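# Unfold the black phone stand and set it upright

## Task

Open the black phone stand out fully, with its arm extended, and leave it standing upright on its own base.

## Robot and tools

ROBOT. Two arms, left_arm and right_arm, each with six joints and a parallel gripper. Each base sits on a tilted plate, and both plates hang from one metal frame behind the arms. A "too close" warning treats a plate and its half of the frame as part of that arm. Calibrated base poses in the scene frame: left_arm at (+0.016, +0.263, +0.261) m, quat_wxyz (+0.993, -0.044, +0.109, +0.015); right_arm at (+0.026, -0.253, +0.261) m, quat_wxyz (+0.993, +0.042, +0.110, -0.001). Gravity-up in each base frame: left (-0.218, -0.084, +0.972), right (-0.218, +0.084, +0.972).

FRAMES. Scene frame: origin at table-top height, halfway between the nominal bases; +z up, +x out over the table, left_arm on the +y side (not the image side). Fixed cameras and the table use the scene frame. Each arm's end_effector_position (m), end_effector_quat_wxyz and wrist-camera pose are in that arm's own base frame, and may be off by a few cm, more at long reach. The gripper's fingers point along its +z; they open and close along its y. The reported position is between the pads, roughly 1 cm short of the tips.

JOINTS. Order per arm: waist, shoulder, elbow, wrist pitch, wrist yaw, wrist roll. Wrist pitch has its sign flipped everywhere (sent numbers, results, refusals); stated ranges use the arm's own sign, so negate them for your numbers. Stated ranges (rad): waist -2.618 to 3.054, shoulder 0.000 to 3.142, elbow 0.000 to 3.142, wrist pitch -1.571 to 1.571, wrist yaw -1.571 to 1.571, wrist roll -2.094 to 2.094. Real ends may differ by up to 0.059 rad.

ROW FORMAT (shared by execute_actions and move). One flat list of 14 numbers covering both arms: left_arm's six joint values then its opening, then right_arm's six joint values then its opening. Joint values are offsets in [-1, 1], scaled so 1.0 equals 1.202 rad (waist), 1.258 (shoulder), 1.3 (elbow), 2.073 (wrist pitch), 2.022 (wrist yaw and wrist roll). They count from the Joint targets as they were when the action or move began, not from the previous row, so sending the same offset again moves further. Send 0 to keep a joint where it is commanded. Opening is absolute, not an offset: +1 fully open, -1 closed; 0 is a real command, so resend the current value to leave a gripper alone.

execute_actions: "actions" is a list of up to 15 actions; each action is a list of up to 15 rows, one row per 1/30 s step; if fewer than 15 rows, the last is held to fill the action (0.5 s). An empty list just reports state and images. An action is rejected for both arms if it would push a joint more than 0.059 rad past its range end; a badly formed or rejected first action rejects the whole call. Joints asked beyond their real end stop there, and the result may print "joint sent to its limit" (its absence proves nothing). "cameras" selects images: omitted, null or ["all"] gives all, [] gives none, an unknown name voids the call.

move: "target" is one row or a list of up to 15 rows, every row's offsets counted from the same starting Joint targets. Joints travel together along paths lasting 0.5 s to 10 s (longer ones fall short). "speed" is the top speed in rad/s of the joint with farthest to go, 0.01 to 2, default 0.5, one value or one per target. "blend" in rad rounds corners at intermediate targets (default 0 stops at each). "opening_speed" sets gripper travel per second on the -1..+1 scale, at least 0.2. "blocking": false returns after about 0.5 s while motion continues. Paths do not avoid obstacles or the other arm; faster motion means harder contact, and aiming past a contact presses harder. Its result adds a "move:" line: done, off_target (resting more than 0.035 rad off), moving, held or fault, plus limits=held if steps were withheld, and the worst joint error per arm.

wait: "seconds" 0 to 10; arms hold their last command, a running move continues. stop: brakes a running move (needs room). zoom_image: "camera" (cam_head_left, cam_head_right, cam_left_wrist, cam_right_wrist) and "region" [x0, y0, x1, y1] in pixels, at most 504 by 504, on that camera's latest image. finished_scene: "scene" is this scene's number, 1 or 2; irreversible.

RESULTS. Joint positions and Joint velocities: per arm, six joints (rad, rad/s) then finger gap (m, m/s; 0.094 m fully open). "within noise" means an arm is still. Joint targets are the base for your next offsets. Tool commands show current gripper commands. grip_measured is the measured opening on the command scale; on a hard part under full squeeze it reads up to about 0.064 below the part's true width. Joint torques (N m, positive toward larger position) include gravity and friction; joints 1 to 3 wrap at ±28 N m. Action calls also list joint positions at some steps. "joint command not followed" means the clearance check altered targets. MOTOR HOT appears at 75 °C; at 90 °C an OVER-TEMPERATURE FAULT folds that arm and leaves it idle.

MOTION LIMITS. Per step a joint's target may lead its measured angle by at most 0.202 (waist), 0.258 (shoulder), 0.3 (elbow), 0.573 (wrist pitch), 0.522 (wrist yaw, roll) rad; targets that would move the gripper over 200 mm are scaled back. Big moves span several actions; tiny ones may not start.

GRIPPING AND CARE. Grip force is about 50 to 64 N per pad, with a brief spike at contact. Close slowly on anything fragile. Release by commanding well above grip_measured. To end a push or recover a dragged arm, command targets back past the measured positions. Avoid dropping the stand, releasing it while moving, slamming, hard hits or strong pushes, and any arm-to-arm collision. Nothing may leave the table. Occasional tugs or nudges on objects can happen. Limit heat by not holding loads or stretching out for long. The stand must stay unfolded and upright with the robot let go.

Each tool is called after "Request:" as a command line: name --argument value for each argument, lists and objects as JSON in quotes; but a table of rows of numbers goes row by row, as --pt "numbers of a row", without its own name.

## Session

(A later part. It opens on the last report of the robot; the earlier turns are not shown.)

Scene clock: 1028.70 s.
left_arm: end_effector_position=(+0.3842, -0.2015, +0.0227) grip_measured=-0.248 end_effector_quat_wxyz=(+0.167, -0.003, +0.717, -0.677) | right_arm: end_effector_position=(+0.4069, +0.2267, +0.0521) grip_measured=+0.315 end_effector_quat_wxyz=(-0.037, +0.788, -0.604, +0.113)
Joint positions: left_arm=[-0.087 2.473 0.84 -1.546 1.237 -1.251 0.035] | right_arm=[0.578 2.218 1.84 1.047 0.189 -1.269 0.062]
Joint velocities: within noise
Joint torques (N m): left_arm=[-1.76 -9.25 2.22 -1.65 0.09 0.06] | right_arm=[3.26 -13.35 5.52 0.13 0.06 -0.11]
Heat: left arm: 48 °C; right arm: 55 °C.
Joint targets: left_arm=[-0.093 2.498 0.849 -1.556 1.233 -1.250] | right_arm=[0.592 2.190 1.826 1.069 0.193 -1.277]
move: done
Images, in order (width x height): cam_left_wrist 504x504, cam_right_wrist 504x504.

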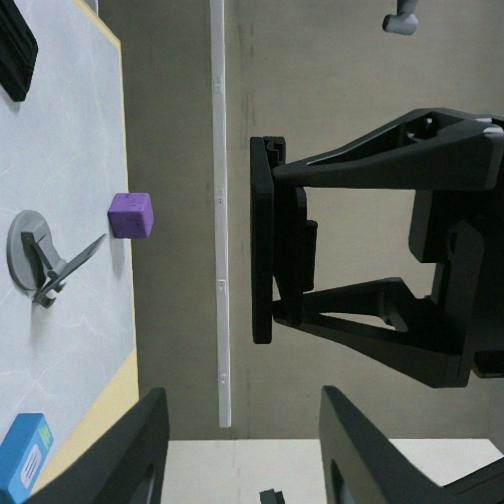

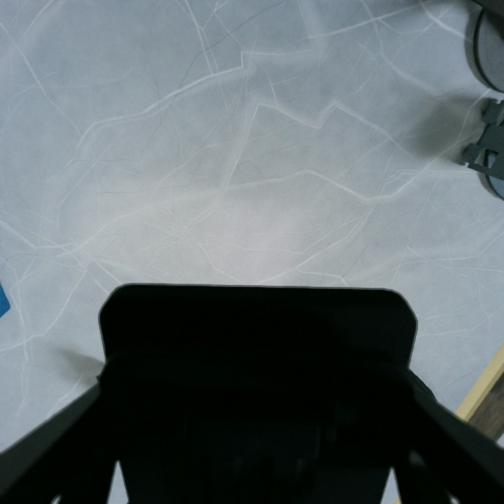

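Request:
move --target '[-0.1448,0,0.0428,0.0193,-0.0856,-0.044,-0.36,0,0,0,0,0,0,0.2]' --speed 0.2 --cameras '["cam_left_wrist","cam_right_wrist"]'

Scene clock: 1043.53 s.
left_arm: end_effector_position=(+0.3872, -0.2633, +0.0295) grip_measured=-0.358 end_effector_quat_wxyz=(+0.151, -0.020, +0.715, -0.683) | right_arm: end_effector_position=(+0.4069, +0.2267, +0.0521) grip_measured=+0.315 end_effector_quat_wxyz=(-0.037, +0.788, -0.604, +0.113)
Joint positions: left_arm=[-0.26 2.473 0.895 -1.533 1.065 -1.34 0.03] | right_arm=[0.578 2.218 1.84 1.047 0.189 -1.269 0.062]
Joint velocities: within noise
Joint torques (N m): left_arm=[-2.35 -9.7 2.43 -1.49 0.12 0.02] | right_arm=[3.17 -13.2 5.5 0.11 0.06 -0.11]
Heat: left arm: 46 °C; right arm: 57 °C.
Joint targets: left_arm=[-0.267 2.498 0.904 -1.516 1.060 -1.339] | right_arm=[0.592 2.190 1.826 1.069 0.193 -1.277]
move: done
Images, in order (width x height): cam_left_wrist 504x504, cam_right_wrist 504x504.

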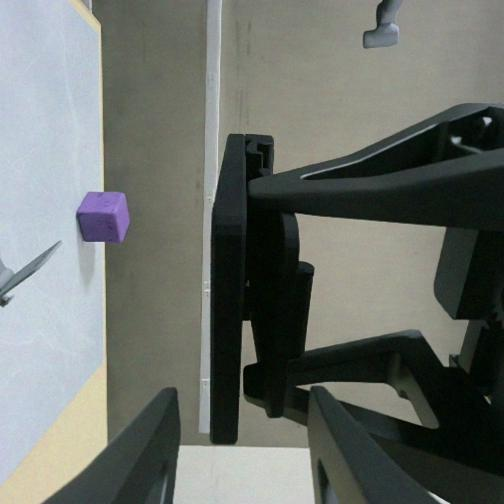

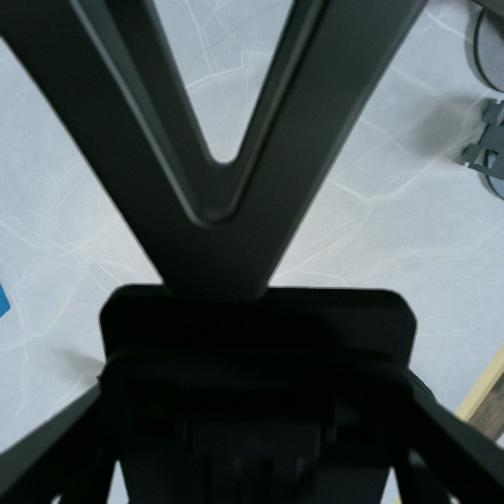

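Request:
move --target '[-0.0381,0.0256,0.043,0.011,-0.024,0.0129,-0.36,0,0,0,0,0,0,0.2]' --speed 0.1 --cameras '["cam_left_wrist","cam_right_wrist"]'

Scene clock: 1052.23 s.
left_arm: end_effector_position=(+0.3940, -0.2797, +0.0248) grip_measured=-0.358 end_effector_quat_wxyz=(+0.159, -0.014, +0.715, -0.681) | right_arm: end_effector_position=(+0.4074, +0.2251, +0.0523) grip_measured=+0.315 end_effector_quat_wxyz=(-0.034, +0.788, -0.604, +0.117)
Joint positions: left_arm=[-0.299 2.504 0.948 -1.514 1.022 -1.325 0.03] | right_arm=[0.578 2.218 1.84 1.048 0.198 -1.27 0.062]
Joint velocities: within noise
Joint torques (N m): left_arm=[-2.96 -10.11 2.88 -1.46 0.07 0.15] | right_arm=[3.29 -13.35 5.52 0.11 -0.01 -0.13]
Heat: left arm: 46 °C; right arm: 58 °C.
Joint targets: left_arm=[-0.313 2.530 0.960 -1.493 1.012 -1.313] | right_arm=[0.592 2.190 1.826 1.069 0.193 -1.277]
move: done
Images, in order (width x height): cam_left_wrist 504x504, cam_right_wrist 504x504.

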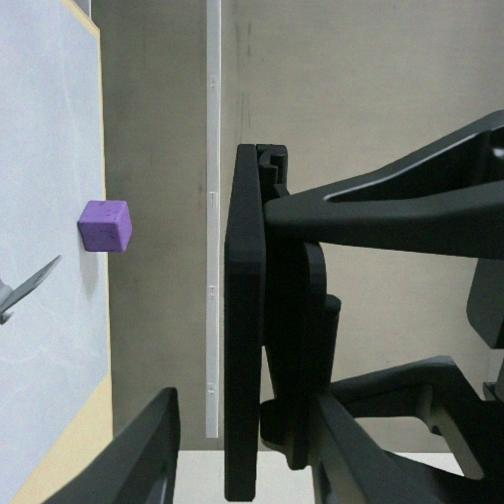

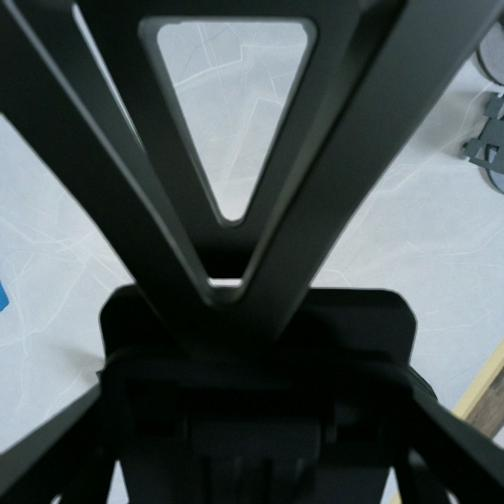

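Request:
move --target '[0,0,0,0,0,0,-0.95,0,0,0,0,0,0,0.2]' --opening_speed 0.6 --cameras '["cam_left_wrist","cam_right_wrist"]'

Scene clock: 1057.10 s.
left_arm: end_effector_position=(+0.3953, -0.2797, +0.0243) grip_measured=-0.871 end_effector_quat_wxyz=(+0.162, -0.015, +0.715, -0.680) | right_arm: end_effector_position=(+0.4073, +0.2246, +0.0524) grip_measured=+0.315 end_effector_quat_wxyz=(-0.033, +0.788, -0.604, +0.118)
Joint positions: left_arm=[-0.3 2.504 0.95 -1.51 1.016 -1.318 0.006] | right_arm=[0.578 2.218 1.84 1.05 0.201 -1.27 0.062]
Joint velocities: within noise
Joint torques (N m): left_arm=[-2.99 -9.96 2.8 -1.5 0.11 0.07] | right_arm=[3.25 -13.19 5.41 0.11 -0.04 -0.11]
Heat: left arm: 45 °C; right arm: 59 °C.
Joint targets: left_arm=[-0.313 2.530 0.961 -1.493 1.012 -1.313] | right_arm=[0.592 2.190 1.826 1.069 0.193 -1.277]
move: done
Images, in order (width x height): cam_left_wrist 504x504, cam_right_wrist 504x504.

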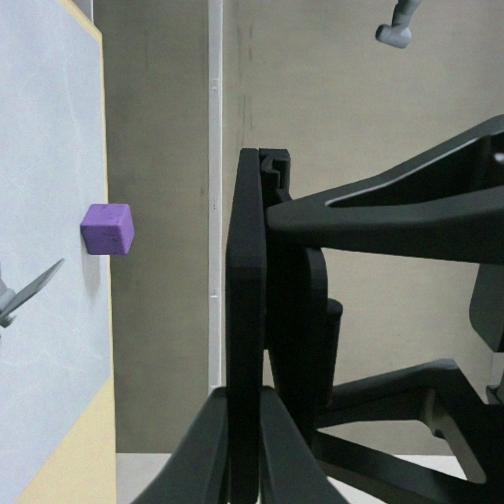

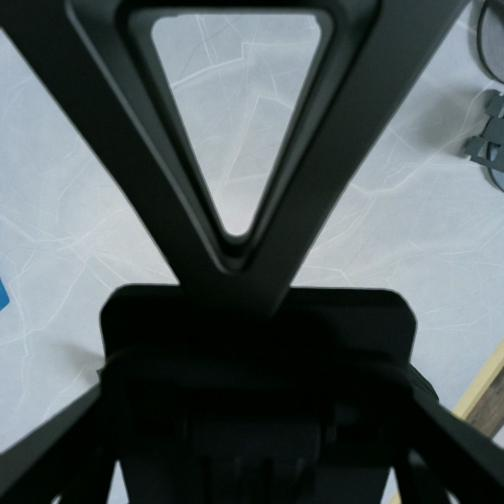

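Request:
move --pt "0 0 0 0 0 0 -0.95 -0.1032 -0.0787 -0.0508 -0.0309 -0.1311 -0.0485 0.2" --speed 0.12 --cameras '["cam_left_wrist","cam_right_wrist"]'

Scene clock: 1106.97 s.
left_arm: end_effector_position=(+0.3932, -0.2856, +0.0283) grip_measured=-0.873 end_effector_quat_wxyz=(+0.164, -0.003, +0.711, -0.684) | right_arm: end_effector_position=(+0.4062, +0.2169, +0.0560) grip_measured=+0.314 end_effector_quat_wxyz=(-0.088, +0.794, -0.601, +0.025)
Joint positions: left_arm=[-0.313 2.507 0.959 -1.529 1.019 -1.323 0.006] | right_arm=[0.476 2.16 1.769 1 -0.031 -1.366 0.062]
Joint velocities: within noise
Joint torques (N m): left_arm=[-1.78 -10.47 2.14 -1.35 0.04 0.15] | right_arm=[1.35 -16.12 5.85 -0.08 -0.63 -0.15]
Heat: left arm: 42 °C; right arm: 62 °C.
Joint targets: left_arm=[-0.313 2.530 0.960 -1.493 1.012 -1.313] | right_arm=[0.468 2.091 1.760 1.005 -0.072 -1.375]
move: off_target (left_arm, right_arm); left_arm: the wrist pitch is farthest, 0.036 rad from its target; right_arm: the shoulder is farthest, 0.069 rad from its target
Images, in order (width x height): cam_left_wrist 504x504, cam_right_wrist 504x504.

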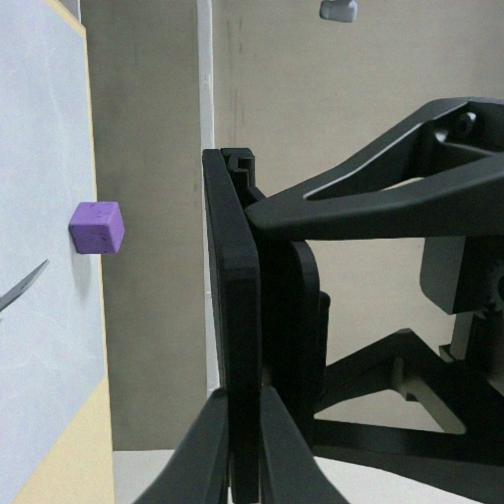

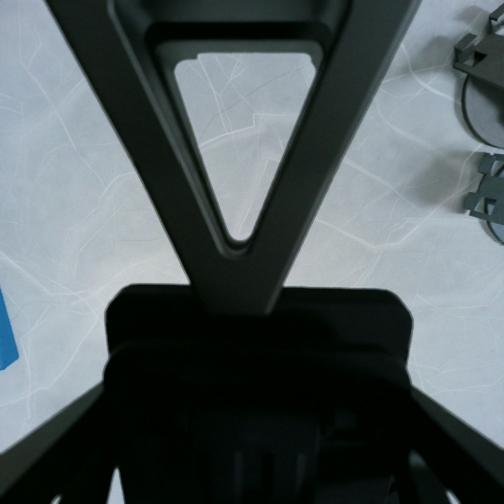

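Request:
zoom_image --camera "cam_right_wrist" --region '[80, 260, 440, 504]'

Request:
zoom_image --camera "cam_left_wrist" --region '[170, 130, 400, 504]'

Scaled by 1.400 from the camera's 504x504 image, which has a finer 720x720 frame.

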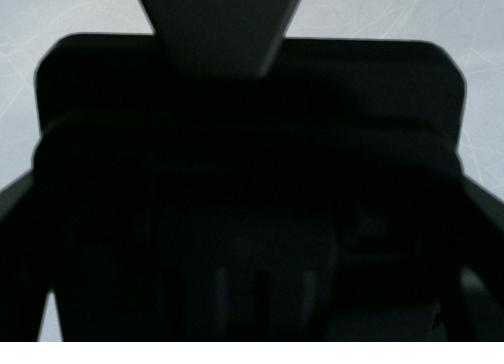

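Scaled by 1.348 from the camera's 504x504 image, which has a finer 720x720 frame.

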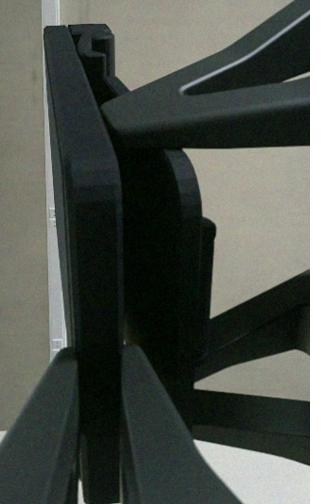

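Request:
move --pt "0 0 0 0 0 0 -0.95 -0.1015 -0.0342 -0.023 0 -0.1414 -0.0563 0.2" --speed 0.12 --cameras '["cam_left_wrist","cam_right_wrist"]'

Request:
zoom_image --camera "cam_left_wrist" --region '[170, 130, 400, 504]'

Scene clock: 1126.30 s.
left_arm: end_effector_position=(+0.3925, -0.2896, +0.0338) grip_measured=-0.873 end_effector_quat_wxyz=(+0.169, +0.007, +0.705, -0.689) | right_arm: end_effector_position=(+0.4040, +0.2130, +0.0694) grip_measured=+0.314 end_effector_quat_wxyz=(-0.161, +0.793, -0.582, -0.082)
Joint positions: left_arm=[-0.321 2.507 0.967 -1.552 1.019 -1.329 0.006] | right_arm=[0.363 2.126 1.735 0.992 -0.313 -1.483 0.062]
Joint velocities: within noise
Joint torques (N m): left_arm=[-1.05 -10.33 1.69 -1.09 0.02 0.19] | right_arm=[0.53 -16.87 6.37 0.04 -0.79 -0.06]
Heat: left arm: 43 °C; right arm: 64 °C.
Joint targets: left_arm=[-0.313 2.530 0.960 -1.493 1.012 -1.313] | right_arm=[0.346 2.048 1.730 1.005 -0.358 -1.489]
move: off_target (left_arm, right_arm); left_arm: the wrist pitch is farthest, 0.059 rad from its target; right_arm: the shoulder is farthest, 0.078 rad from its target
Images, in order (width x height): cam_left_wrist 504x504, cam_right_wrist 504x504.

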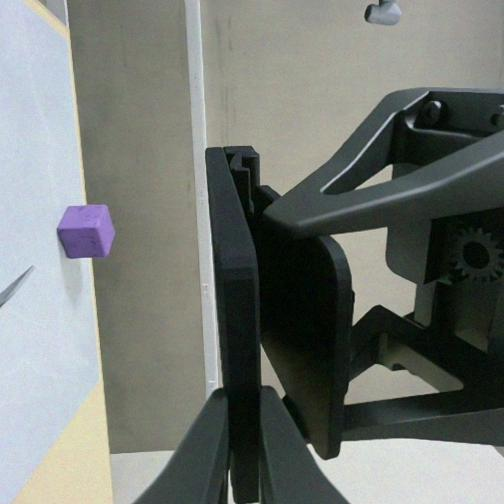

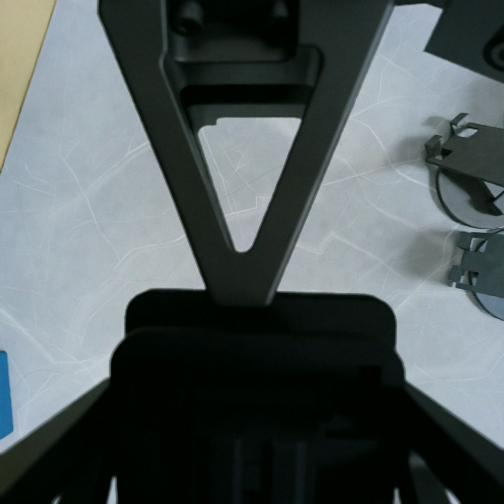

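Scaled by 1.348 from the camera's 504x504 image, which has a finer 720x720 frame.

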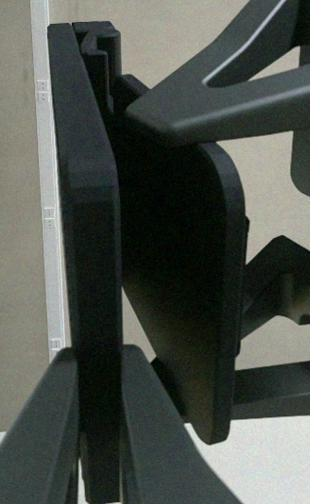

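Request:
move --pt "0 0 0 0 0 0 -0.95 -0.1048 0 0.023 0.0338 -0.142 -0.0692 0.2" --speed 0.12 --cameras '["cam_left_wrist","cam_right_wrist"]'

Scene clock: 1135.23 s.
left_arm: end_effector_position=(+0.3925, -0.2919, +0.0356) grip_measured=-0.873 end_effector_quat_wxyz=(+0.171, +0.011, +0.703, -0.690) | right_arm: end_effector_position=(+0.4009, +0.2049, +0.0894) grip_measured=+0.314 end_effector_quat_wxyz=(-0.238, +0.780, -0.549, -0.184)
Joint positions: left_arm=[-0.327 2.507 0.971 -1.556 1.016 -1.329 0.006] | right_arm=[0.246 2.126 1.735 1.04 -0.597 -1.625 0.062]
Joint velocities: within noise
Joint torques (N m): left_arm=[-0.92 -10.44 1.51 -1.01 0.04 0.16] | right_arm=[-0.42 -16.76 8.87 0.34 -0.99 -0.05]
Heat: left arm: 44 °C; right arm: 65 °C.
Joint targets: left_arm=[-0.313 2.530 0.961 -1.493 1.012 -1.313] | right_arm=[0.220 2.048 1.760 1.075 -0.645 -1.629]
move: off_target (left_arm, right_arm); left_arm: the wrist pitch is farthest, 0.063 rad from its target; right_arm: the shoulder is farthest, 0.078 rad from its target
Images, in order (width x height): cam_left_wrist 504x504, cam_right_wrist 504x504.

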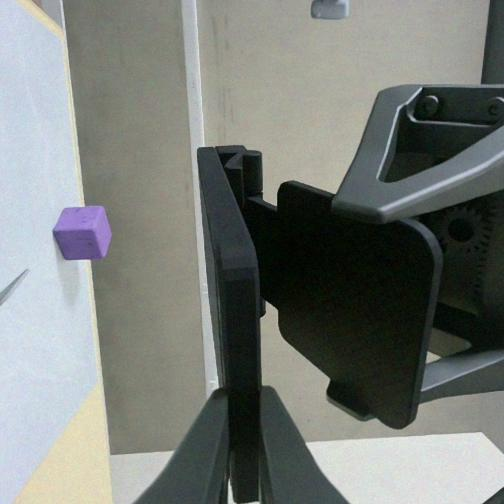

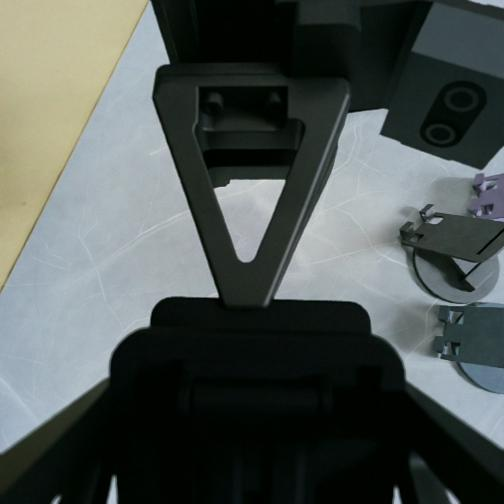

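Request:
zoom_image --camera "cam_left_wrist" --region '[180, 120, 480, 440]'

Scaled by 1.575 from the camera's 504x504 image, which has a finer 720x720 frame.

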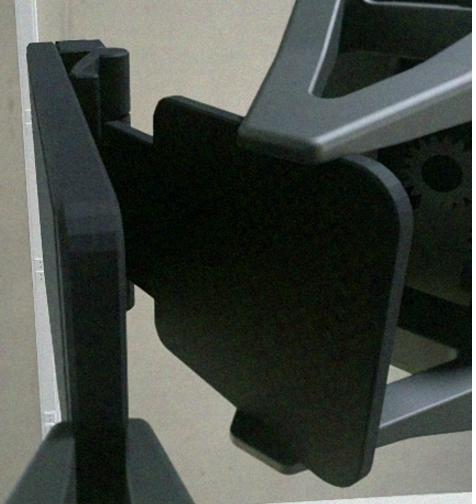

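Request:
move --pt "0 0 0 0 0 0 -0.95 -0.089 0.0763 0.0692 0.082 -0.133 -0.1024 0.2" --speed 0.12 --cameras '["cam_left_wrist","cam_right_wrist"]'

Request:
zoom_image --camera "cam_left_wrist" --region '[180, 80, 504, 440]'

Scene clock: 1147.33 s.
left_arm: end_effector_position=(+0.3931, -0.2944, +0.0418) grip_measured=-0.873 end_effector_quat_wxyz=(+0.181, +0.023, +0.697, -0.694) | right_arm: end_effector_position=(+0.3938, +0.1904, +0.1228) grip_measured=+0.314 end_effector_quat_wxyz=(-0.307, +0.765, -0.502, -0.262)
Joint positions: left_arm=[-0.331 2.507 0.981 -1.581 1.016 -1.329 0.006] | right_arm=[0.142 2.142 1.792 1.202 -0.831 -1.83 0.062]
Joint velocities: within noise
Joint torques (N m): left_arm=[-0.24 -10.36 0.77 -0.82 0.06 0.18] | right_arm=[-0.83 -10.81 11.66 0.63 -1.46 -0.12]
Heat: left arm: 44 °C; right arm: 65 °C.
Joint targets: left_arm=[-0.313 2.530 0.961 -1.493 1.012 -1.313] | right_arm=[0.113 2.144 1.850 1.245 -0.914 -1.836]
move: off_target (left_arm, right_arm); left_arm: the wrist pitch is farthest, 0.088 rad from its target; right_arm: the wrist yaw is farthest, 0.083 rad from its target
Images, in order (width x height): cam_left_wrist 504x504, cam_right_wrist 504x504.

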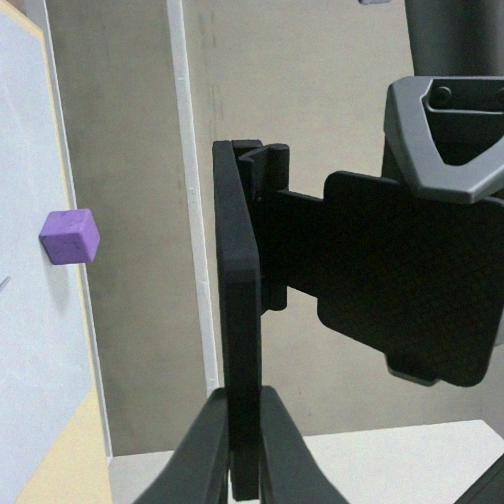

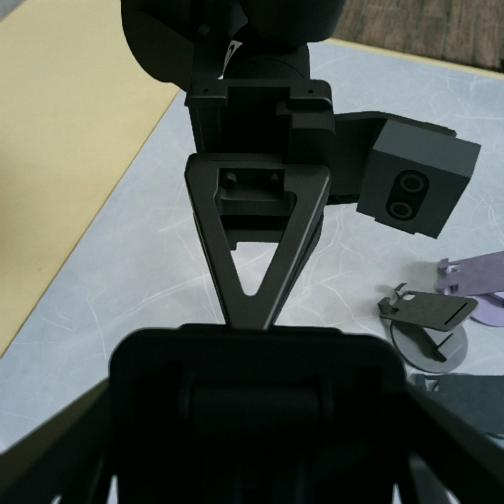

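Scaled by 1.400 from the camera's 504x504 image, which has a finer 720x720 frame.

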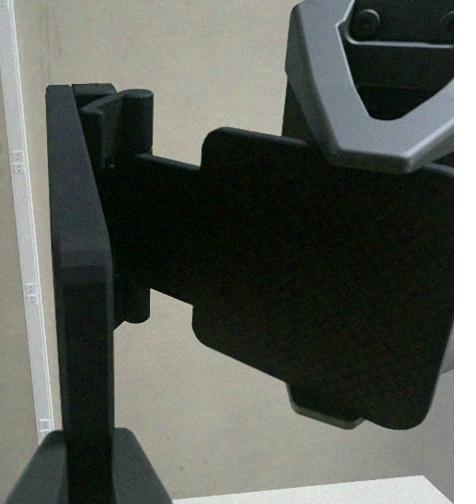

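Request:
move --target '[0,0,0,0,0,0,-0.4,0,0,0,0,0,0,0.2]' --opening_speed 0.4 --cameras '["cam_left_wrist","cam_right_wrist"]'

Scene clock: 1158.60 s.
left_arm: end_effector_position=(+0.3959, -0.2863, +0.0271) grip_measured=-0.402 end_effector_quat_wxyz=(+0.161, -0.008, +0.713, -0.683) | right_arm: end_effector_position=(+0.4026, +0.1843, +0.1379) grip_measured=+0.314 end_effector_quat_wxyz=(-0.333, +0.752, -0.504, -0.265)
Joint positions: left_arm=[-0.313 2.507 0.968 -1.51 1.013 -1.325 0.028] | right_arm=[0.112 2.142 1.827 1.219 -0.878 -1.831 0.062]
Joint velocities: within noise
Joint torques (N m): left_arm=[-1.7 -10.48 1.66 -1.56 0.13 0.16] | right_arm=[1.32 -10.92 8.68 0.46 -0.94 -0.04]
Heat: left arm: 44 °C; right arm: 64 °C.
Joint targets: left_arm=[-0.313 2.530 0.960 -1.493 1.012 -1.313] | right_arm=[0.113 2.144 1.850 1.245 -0.914 -1.836]
move: off_target (right_arm); right_arm: the wrist yaw is farthest, 0.036 rad from its target
Images, in order (width x height): cam_left_wrist 504x504, cam_right_wrist 504x504.

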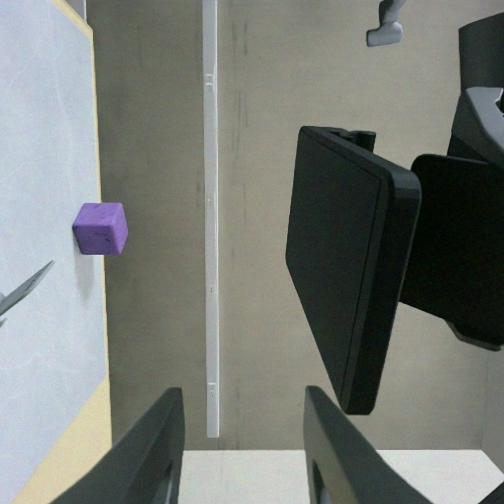

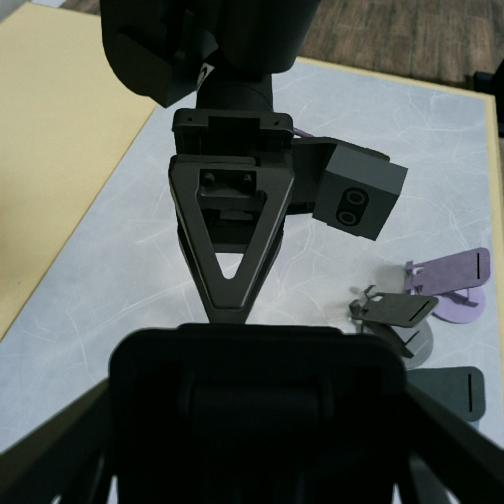

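Request:
move --target '[0,-0.1523,-0.0275,0.1145,-0.005,0.051,-0.25,0,0,0,0,0,0,0.2]' --speed 0.15 --cameras '["cam_left_wrist","cam_right_wrist"]'

Scene clock: 1186.17 s.
left_arm: end_effector_position=(+0.3972, -0.2858, +0.0436) grip_measured=-0.252 end_effector_quat_wxyz=(+0.155, -0.012, +0.736, -0.659) | right_arm: end_effector_position=(+0.4025, +0.1843, +0.1379) grip_measured=+0.314 end_effector_quat_wxyz=(-0.333, +0.751, -0.504, -0.265)
Joint positions: left_arm=[-0.313 2.365 0.935 -1.273 1.004 -1.222 0.035] | right_arm=[0.112 2.142 1.827 1.22 -0.878 -1.831 0.062]
Joint velocities: within noise
Joint torques (N m): left_arm=[-1.68 -14.65 2 -1.51 0.21 0.14] | right_arm=[1.33 -10.85 8.57 0.45 -0.93 -0.1]
Heat: left arm: 45 °C; right arm: 64 °C.
Joint targets: left_arm=[-0.313 2.338 0.925 -1.256 1.001 -1.210] | right_arm=[0.113 2.144 1.850 1.245 -0.914 -1.836]
move: off_target (right_arm); right_arm: the wrist yaw is farthest, 0.036 rad from its target
Images, in order (width x height): cam_left_wrist 504x504, cam_right_wrist 504x504.

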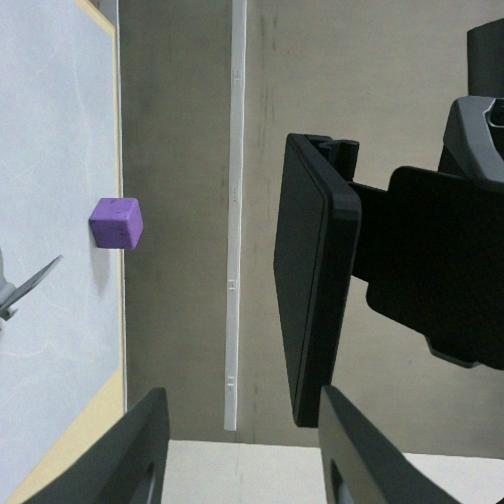

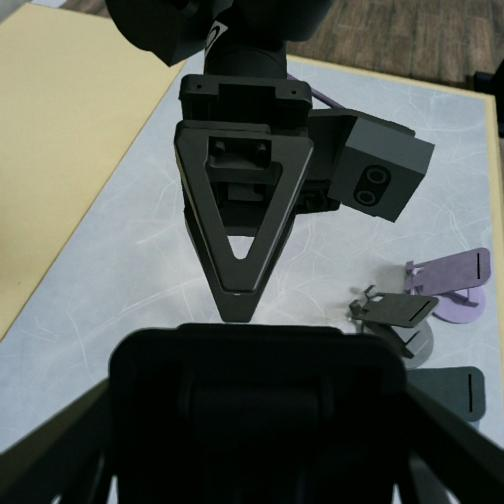

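Request:
move --target '[0.001,-0.0477,-0.0035,0.0142,0,0.0158,-0.25,0,0,0,0,0,0,0.2]' --speed 0.15 --cameras '["cam_left_wrist"]'

Scene clock: 1208.73 s.
left_arm: end_effector_position=(+0.3992, -0.2864, +0.0647) grip_measured=-0.252 end_effector_quat_wxyz=(+0.175, +0.008, +0.731, -0.659) | right_arm: end_effector_position=(+0.4025, +0.1843, +0.1379) grip_measured=+0.314 end_effector_quat_wxyz=(-0.333, +0.751, -0.504, -0.265)
Joint positions: left_arm=[-0.313 2.304 0.93 -1.244 1.004 -1.19 0.035] | right_arm=[0.112 2.142 1.827 1.22 -0.878 -1.831 0.062]
Joint velocities: within noise
Joint torques (N m): left_arm=[-1.62 -14.68 2.25 -1.46 0.17 0.1] | right_arm=[1.29 -10.92 8.42 0.44 -0.97 -0.1]
Heat: left arm: 49 °C; right arm: 65 °C.
Joint targets: left_arm=[-0.312 2.278 0.920 -1.227 1.002 -1.178] | right_arm=[0.113 2.144 1.850 1.245 -0.914 -1.836]
move: off_target (right_arm); right_arm: the wrist yaw is farthest, 0.036 rad from its target
Images, in order (width x height): cam_left_wrist 504x504.

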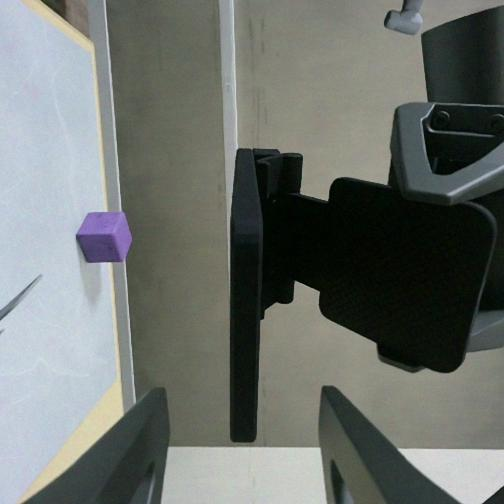

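Request:
move --target '[-0.0439,0.0461,0.0604,0.0102,-0.0262,-0.0055,-0.25,0,0,0,0,0,0,0.2]' --speed 0.12 --cameras '["cam_left_wrist"]'

Scene clock: 1218.13 s.
left_arm: end_effector_position=(+0.4085, -0.3041, +0.0718) grip_measured=-0.252 end_effector_quat_wxyz=(+0.189, +0.011, +0.728, -0.659) | right_arm: end_effector_position=(+0.4025, +0.1843, +0.1379) grip_measured=+0.314 end_effector_quat_wxyz=(-0.333, +0.751, -0.504, -0.265)
Joint positions: left_arm=[-0.353 2.312 0.985 -1.222 0.952 -1.191 0.035] | right_arm=[0.112 2.142 1.827 1.22 -0.878 -1.831 0.062]
Joint velocities: within noise
Joint torques (N m): left_arm=[-2.99 -10.43 4.29 -1.54 0.11 0.04] | right_arm=[1.43 -10.82 8.62 0.46 -0.95 -0.11]
Heat: left arm: 50 °C; right arm: 65 °C.
Joint targets: left_arm=[-0.364 2.336 0.999 -1.205 0.948 -1.189] | right_arm=[0.113 2.144 1.850 1.245 -0.914 -1.836]
move: off_target (right_arm); right_arm: the wrist yaw is farthest, 0.036 rad from its target
Images, in order (width x height): cam_left_wrist 504x504.

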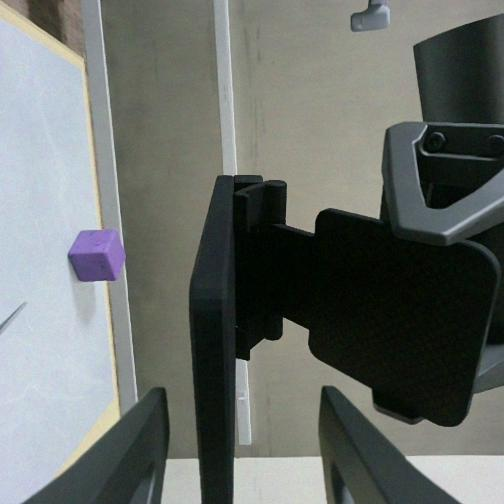

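Request:
move --target '[-0.0439,0.0461,0.0604,0.0172,-0.0262,-0.0055,-0.25,0,0,0,0,0,0,0.2]' --speed 0.12 --cameras '["cam_left_wrist"]'

Scene clock: 1226.17 s.
left_arm: end_effector_position=(+0.4145, -0.3287, +0.0596) grip_measured=-0.252 end_effector_quat_wxyz=(+0.180, +0.004, +0.733, -0.656) | right_arm: end_effector_position=(+0.4025, +0.1843, +0.1379) grip_measured=+0.314 end_effector_quat_wxyz=(-0.333, +0.751, -0.504, -0.265)
Joint positions: left_arm=[-0.405 2.37 1.061 -1.186 0.9 -1.202 0.035] | right_arm=[0.112 2.142 1.827 1.22 -0.878 -1.831 0.062]
Joint velocities: within noise
Joint torques (N m): left_arm=[-3.26 -11.06 4.71 -1.54 0.15 0.03] | right_arm=[1.48 -10.99 8.46 0.47 -0.95 -0.11]
Heat: left arm: 48 °C; right arm: 65 °C.
Joint targets: left_arm=[-0.417 2.395 1.077 -1.170 0.895 -1.201] | right_arm=[0.113 2.144 1.850 1.245 -0.914 -1.836]
move: off_target (right_arm); right_arm: the wrist yaw is farthest, 0.036 rad from its target
Images, in order (width x height): cam_left_wrist 504x504.

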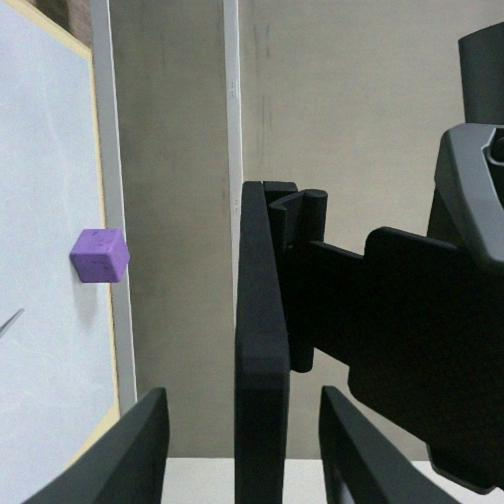

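Request:
move --target '[0,0,0,0,0,0,-0.95,0,0,0,0,0,0,0.2]' --opening_speed 0.5 --cameras '["cam_left_wrist","cam_right_wrist"]'

Scene clock: 1231.37 s.
left_arm: end_effector_position=(+0.4145, -0.3298, +0.0606) grip_measured=-0.843 end_effector_quat_wxyz=(+0.181, +0.007, +0.733, -0.656) | right_arm: end_effector_position=(+0.4025, +0.1840, +0.1375) grip_measured=+0.314 end_effector_quat_wxyz=(-0.331, +0.752, -0.505, -0.264)
Joint positions: left_arm=[-0.407 2.37 1.064 -1.186 0.9 -1.199 0.007] | right_arm=[0.112 2.142 1.827 1.22 -0.875 -1.831 0.062]
Joint velocities: within noise
Joint torques (N m): left_arm=[-2.92 -11.11 4.62 -1.59 0.13 -0.02] | right_arm=[1.24 -10.84 8.39 0.43 -1.01 -0.11]
Heat: left arm: 47 °C; right arm: 65 °C.
Joint targets: left_arm=[-0.417 2.395 1.077 -1.170 0.895 -1.200] | right_arm=[0.113 2.144 1.850 1.245 -0.914 -1.836]
move: off_target (right_arm); right_arm: the wrist yaw is farthest, 0.039 rad from its target
Images, in order (width x height): cam_left_wrist 504x504, cam_right_wrist 504x504.

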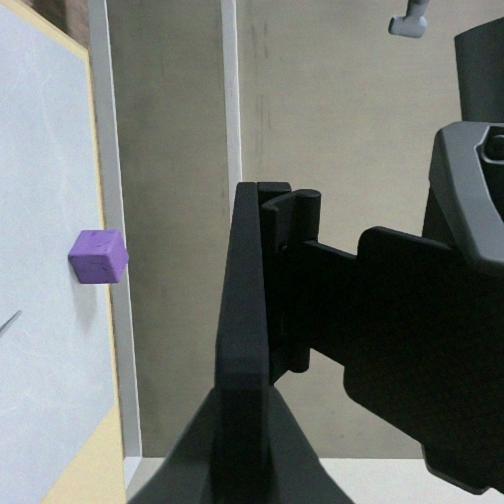

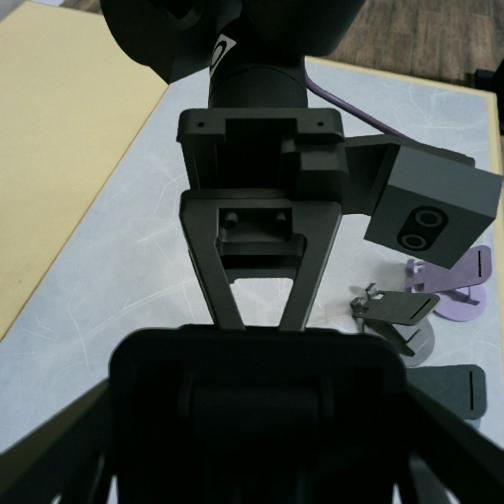

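Request:
move --target '[0,0,0,0,0,0,-0.95,0.063,-0.089,0,-0.005,0.007,0.0537,0.2]' --speed 0.08 --cameras '["cam_left_wrist","cam_right_wrist"]'

Request:
zoom_image --camera "cam_left_wrist" --region '[200, 130, 504, 504]'

Scene clock: 1245.03 s.
left_arm: end_effector_position=(+0.4127, -0.3308, +0.0696) grip_measured=-0.843 end_effector_quat_wxyz=(+0.185, +0.017, +0.722, -0.667) | right_arm: end_effector_position=(+0.3989, +0.1892, +0.1490) grip_measured=+0.314 end_effector_quat_wxyz=(-0.312, +0.758, -0.521, -0.238)
Joint positions: left_arm=[-0.407 2.37 1.064 -1.236 0.915 -1.22 0.007] | right_arm=[0.146 2.09 1.827 1.208 -0.802 -1.749 0.062]
Joint velocities: within noise
Joint torques (N m): left_arm=[-3.06 -11.06 4.34 -1.07 -0.05 0.27] | right_arm=[4.9 -15.23 8.69 0.39 -1.66 0.2]
Heat: left arm: 46 °C; right arm: 66 °C.
Joint targets: left_arm=[-0.417 2.395 1.077 -1.170 0.896 -1.200] | right_arm=[0.189 2.032 1.850 1.235 -0.900 -1.727]
move: off_target (left_arm, right_arm); left_arm: the wrist pitch is farthest, 0.066 rad from its target; right_arm: the wrist yaw is farthest, 0.097 rad from its target
Images, in order (width x height): cam_left_wrist 504x504, cam_right_wrist 504x504.

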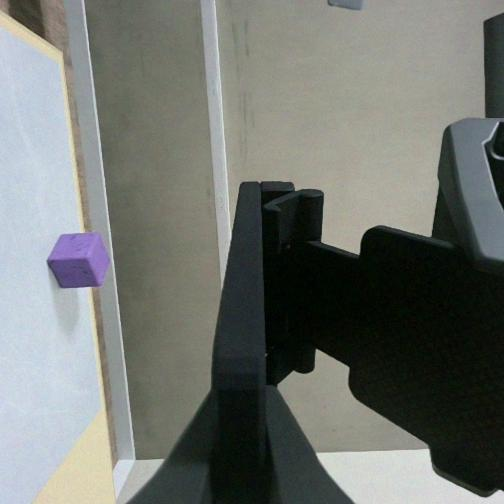

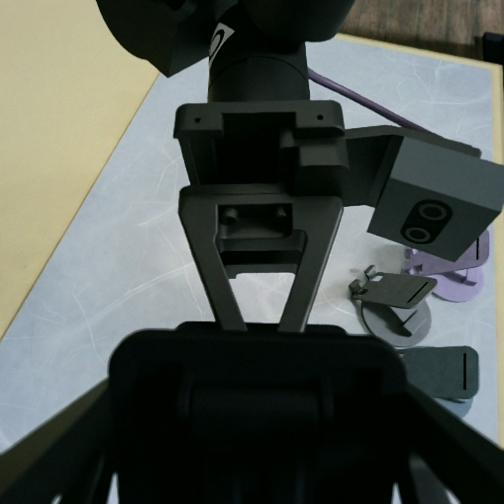

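Scaled by 1.348 from the camera's 504x504 image, which has a finer 720x720 frame.

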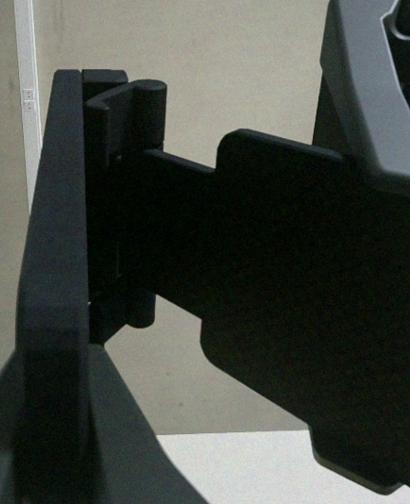

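Request:
zoom_image --camera "cam_left_wrist" --region '[230, 160, 390, 400]'

Scaled by 2.100 from the camera's 504x504 image, which has a finer 720x720 frame.

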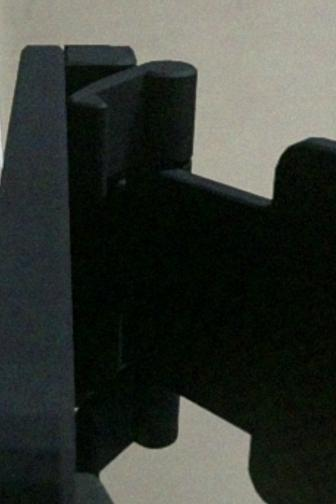

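Request:
move --target '[0,0,0,0,0,0,-0.3,-0.03,0.05,0,0,0,-0.03,0.2]' --opening_speed 0.4 --speed 0.1 --cameras '["cam_left_wrist"]'

Scene clock: 1266.53 s.
left_arm: end_effector_position=(+0.4147, -0.3303, +0.0650) grip_measured=-0.302 end_effector_quat_wxyz=(+0.184, +0.009, +0.728, -0.661) | right_arm: end_effector_position=(+0.3978, +0.1934, +0.1534) grip_measured=+0.314 end_effector_quat_wxyz=(-0.327, +0.760, -0.505, -0.245)
Joint positions: left_arm=[-0.407 2.37 1.066 -1.208 0.903 -1.212 0.033] | right_arm=[0.146 2.09 1.827 1.208 -0.837 -1.778 0.062]
Joint velocities: within noise
Joint torques (N m): left_arm=[-3.06 -11.08 4.41 -1.37 0.07 0.21] | right_arm=[1.76 -10.55 8.73 0.35 -1.28 -0.13]
Heat: left arm: 44 °C; right arm: 73 °C.
Joint targets: left_arm=[-0.417 2.395 1.077 -1.170 0.896 -1.200] | right_arm=[0.153 2.095 1.850 1.235 -0.900 -1.788]
move: off_target (left_arm, right_arm); left_arm: the wrist pitch is farthest, 0.038 rad from its target; right_arm: the wrist yaw is farthest, 0.063 rad from its target
Images, in order (width x height): cam_left_wrist 504x504.

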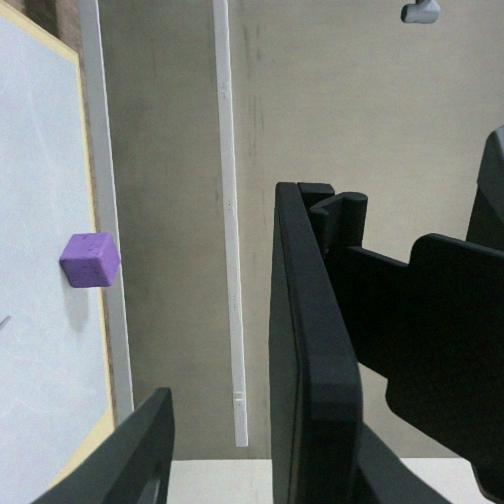

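Request:
move --target '[0.0874,-0.093,-0.1208,-0.0275,0.0524,0.011,0.0,0,0,0,0,0,0,0.2]' --speed 0.3 --cameras '["cam_left_wrist"]'

Request:
zoom_image --camera "cam_left_wrist" --region '[240, 100, 504, 440]'

Scene clock: 1274.93 s.
left_arm: end_effector_position=(+0.4011, -0.2862, +0.0628) grip_measured=-0.001 end_effector_quat_wxyz=(+0.176, -0.001, +0.734, -0.656) | right_arm: end_effector_position=(+0.3953, +0.1975, +0.1569) grip_measured=+0.314 end_effector_quat_wxyz=(-0.333, +0.757, -0.501, -0.256)
Joint positions: left_arm=[-0.315 2.302 0.929 -1.231 0.988 -1.19 0.047] | right_arm=[0.149 2.09 1.827 1.214 -0.863 -1.78 0.062]
Joint velocities: within noise
Joint torques (N m): left_arm=[-1.59 -14.52 2.35 -1.64 0.35 0.15] | right_arm=[1.59 -10.43 8.69 0.28 -0.98 -0.1]
Heat: left arm: 44 °C; right arm: 70 °C.
Joint targets: left_arm=[-0.312 2.277 0.920 -1.227 1.001 -1.178] | right_arm=[0.153 2.095 1.850 1.235 -0.900 -1.788]
move: off_target (right_arm); right_arm: the wrist yaw is farthest, 0.037 rad from its target
Images, in order (width x height): cam_left_wrist 504x504.

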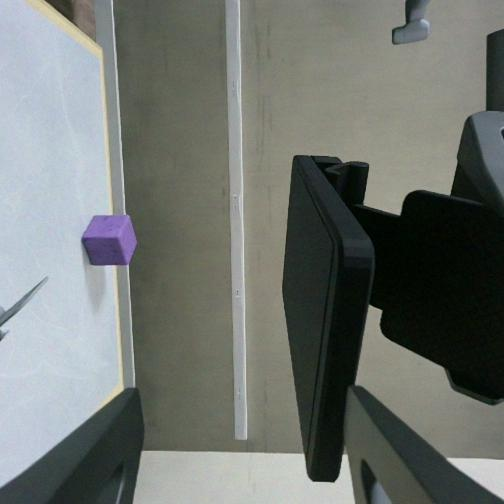

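Scaled by 1.482 from the camera's 504x504 image, which has a finer 720x720 frame.

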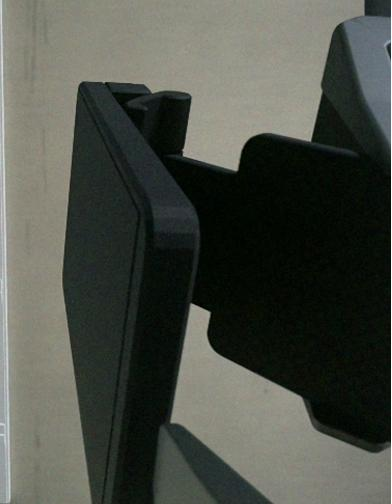

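Request:
move --target '[0.1248,-0.06,-0.0974,-0.004,0.0739,0,0.0,0,0,0,0,0,0,0.2]' --speed 0.4 --cameras '["cam_left_wrist"]'

Request:
zoom_image --camera "cam_left_wrist" --region '[200, 100, 500, 400]'

Scene clock: 1287.13 s.
left_arm: end_effector_position=(+0.3872, -0.2265, +0.0658) grip_measured=-0.001 end_effector_quat_wxyz=(+0.157, -0.022, +0.735, -0.659) | right_arm: end_effector_position=(+0.3953, +0.1976, +0.1570) grip_measured=+0.314 end_effector_quat_wxyz=(-0.334, +0.757, -0.500, -0.256)
Joint positions: left_arm=[-0.163 2.228 0.803 -1.231 1.137 -1.189 0.047] | right_arm=[0.149 2.09 1.827 1.214 -0.864 -1.78 0.062]
Joint velocities: within noise
Joint torques (N m): left_arm=[-1.33 -14.02 1.91 -1.66 0.36 0.12] | right_arm=[1.52 -10.5 8.73 0.3 -0.96 -0.12]
Heat: left arm: 45 °C; right arm: 67 °C.
Joint targets: left_arm=[-0.162 2.202 0.794 -1.235 1.151 -1.178] | right_arm=[0.153 2.095 1.850 1.235 -0.900 -1.788]
move: off_target (right_arm); right_arm: the wrist yaw is farthest, 0.036 rad from its target
Images, in order (width x height): cam_left_wrist 504x504.

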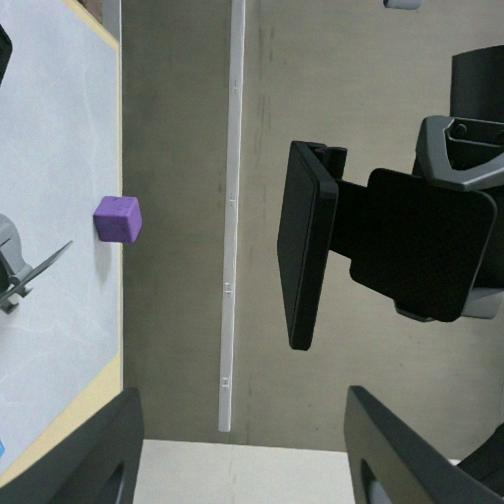

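Scaled by 1.680 from the camera's 504x504 image, which has a finer 720x720 frame.

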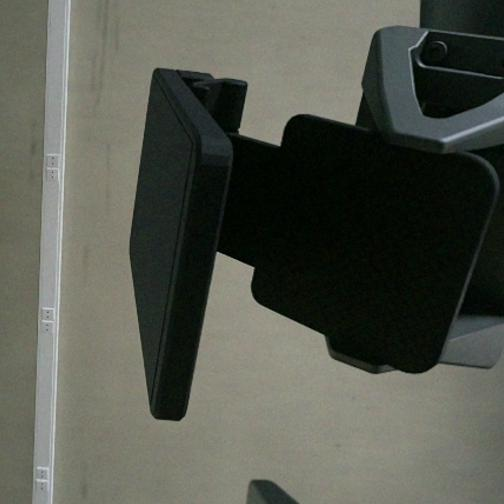

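Request:
move --target '[0,0,0,0,0,0,0.0,0.0441,0.3355,-0.1585,-0.30,0.0544,0.0485,0.2]' --speed 0.35 --cameras '["cam_left_wrist","cam_right_wrist","cam_head_left"]'

Scene clock: 1315.30 s.
left_arm: end_effector_position=(+0.3870, -0.2265, +0.0658) grip_measured=-0.001 end_effector_quat_wxyz=(+0.157, -0.021, +0.735, -0.659) | right_arm: end_effector_position=(+0.4273, +0.2119, -0.0597) grip_measured=+0.314 end_effector_quat_wxyz=(-0.294, +0.762, -0.524, -0.240)
Joint positions: left_arm=[-0.163 2.228 0.803 -1.231 1.138 -1.189 0.047] | right_arm=[0.194 2.49 1.653 0.624 -0.772 -1.698 0.062]
Joint velocities: within noise
Joint torques (N m): left_arm=[-1.32 -13.87 1.81 -1.64 0.36 0.11] | right_arm=[2.52 -9.57 4.15 -0.05 -0.74 0.04]
Heat: left arm: 45 °C; right arm: 64 °C.
Joint targets: left_arm=[-0.162 2.202 0.794 -1.235 1.151 -1.178] | right_arm=[0.206 2.517 1.644 0.613 -0.790 -1.690]
move: done
Images, in order (width x height): cam_head_left 504x504, cam_left_wrist 504x504, cam_right_wrist 504x504.

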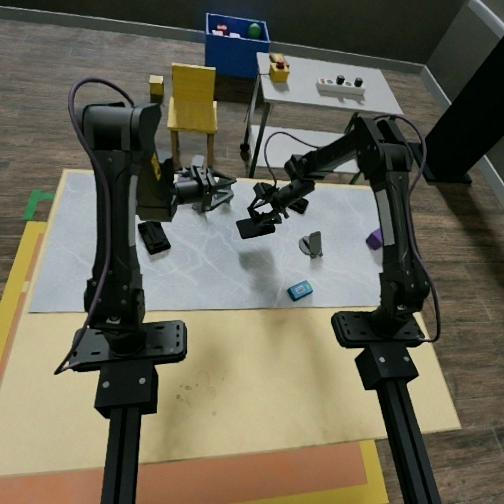

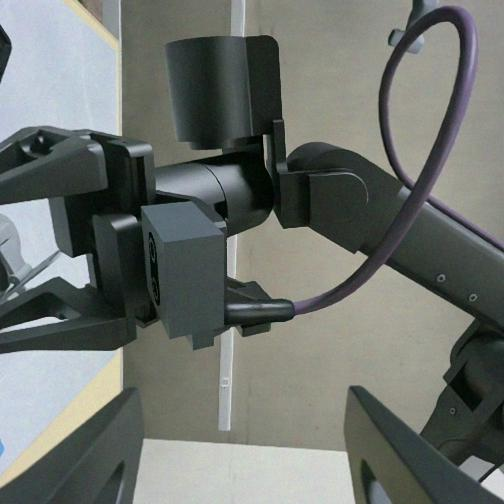

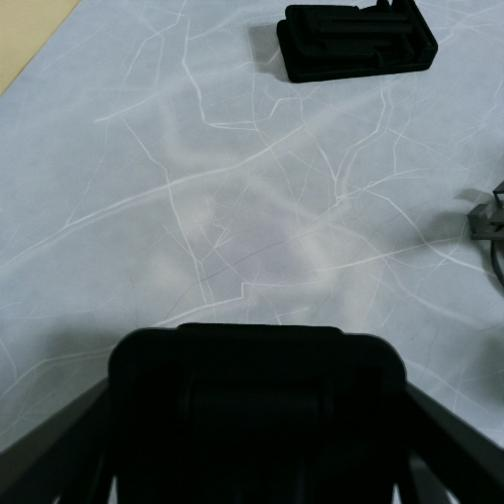

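Request:
move --target '[0.4576,0.1638,-0.1162,-0.0627,0.1726,0.593,0.0,0,0,0,0,0,0,0.2]' --speed 0.6 --cameras '["cam_left_wrist"]'

Request:
zoom_image --camera "cam_left_wrist" --region '[120, 180, 420, 480]'

Scene clock: 1323.70 s.
left_arm: end_effector_position=(+0.3539, -0.0475, +0.0162) grip_measured=-0.001 end_effector_quat_wxyz=(+0.516, +0.260, +0.670, -0.467) | right_arm: end_effector_position=(+0.4274, +0.2119, -0.0597) grip_measured=+0.314 end_effector_quat_wxyz=(-0.294, +0.762, -0.524, -0.240)
Joint positions: left_arm=[0.384 2.386 0.648 -1.36 1.483 0.012 0.047] | right_arm=[0.194 2.49 1.653 0.623 -0.772 -1.697 0.062]
Joint velocities: within noise
Joint torques (N m): left_arm=[0.34 -8.12 0.13 -1.3 0.48 0.14] | right_arm=[2.44 -9.5 4.11 -0.06 -0.69 0.05]
Heat: left arm: 45 °C; right arm: 62 °C.
Joint targets: left_arm=[0.388 2.408 0.642 -1.365 1.500 0.021] | right_arm=[0.206 2.517 1.644 0.613 -0.790 -1.690]
move: done
Images, in order (width x height): cam_left_wrist 504x504.

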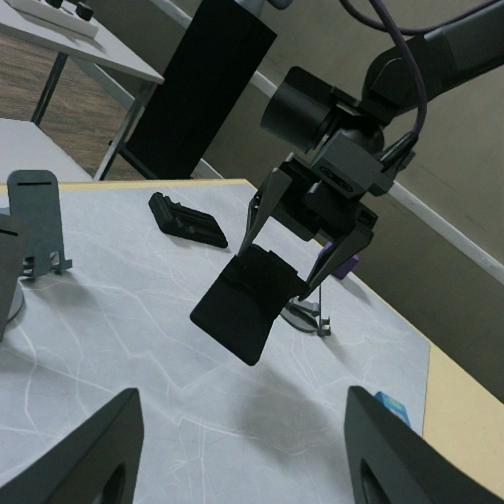

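Scaled by 1.680 from the camera's 504x504 image, which has a finer 720x720 frame.

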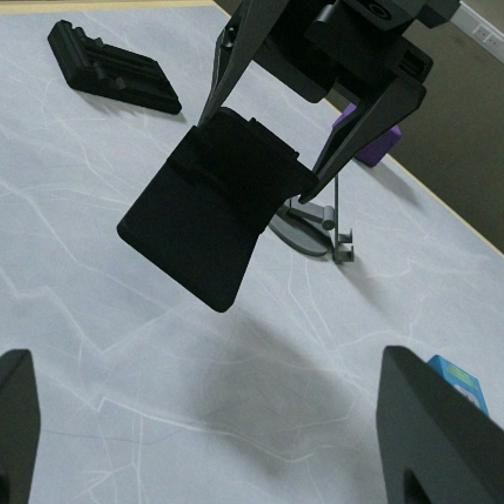

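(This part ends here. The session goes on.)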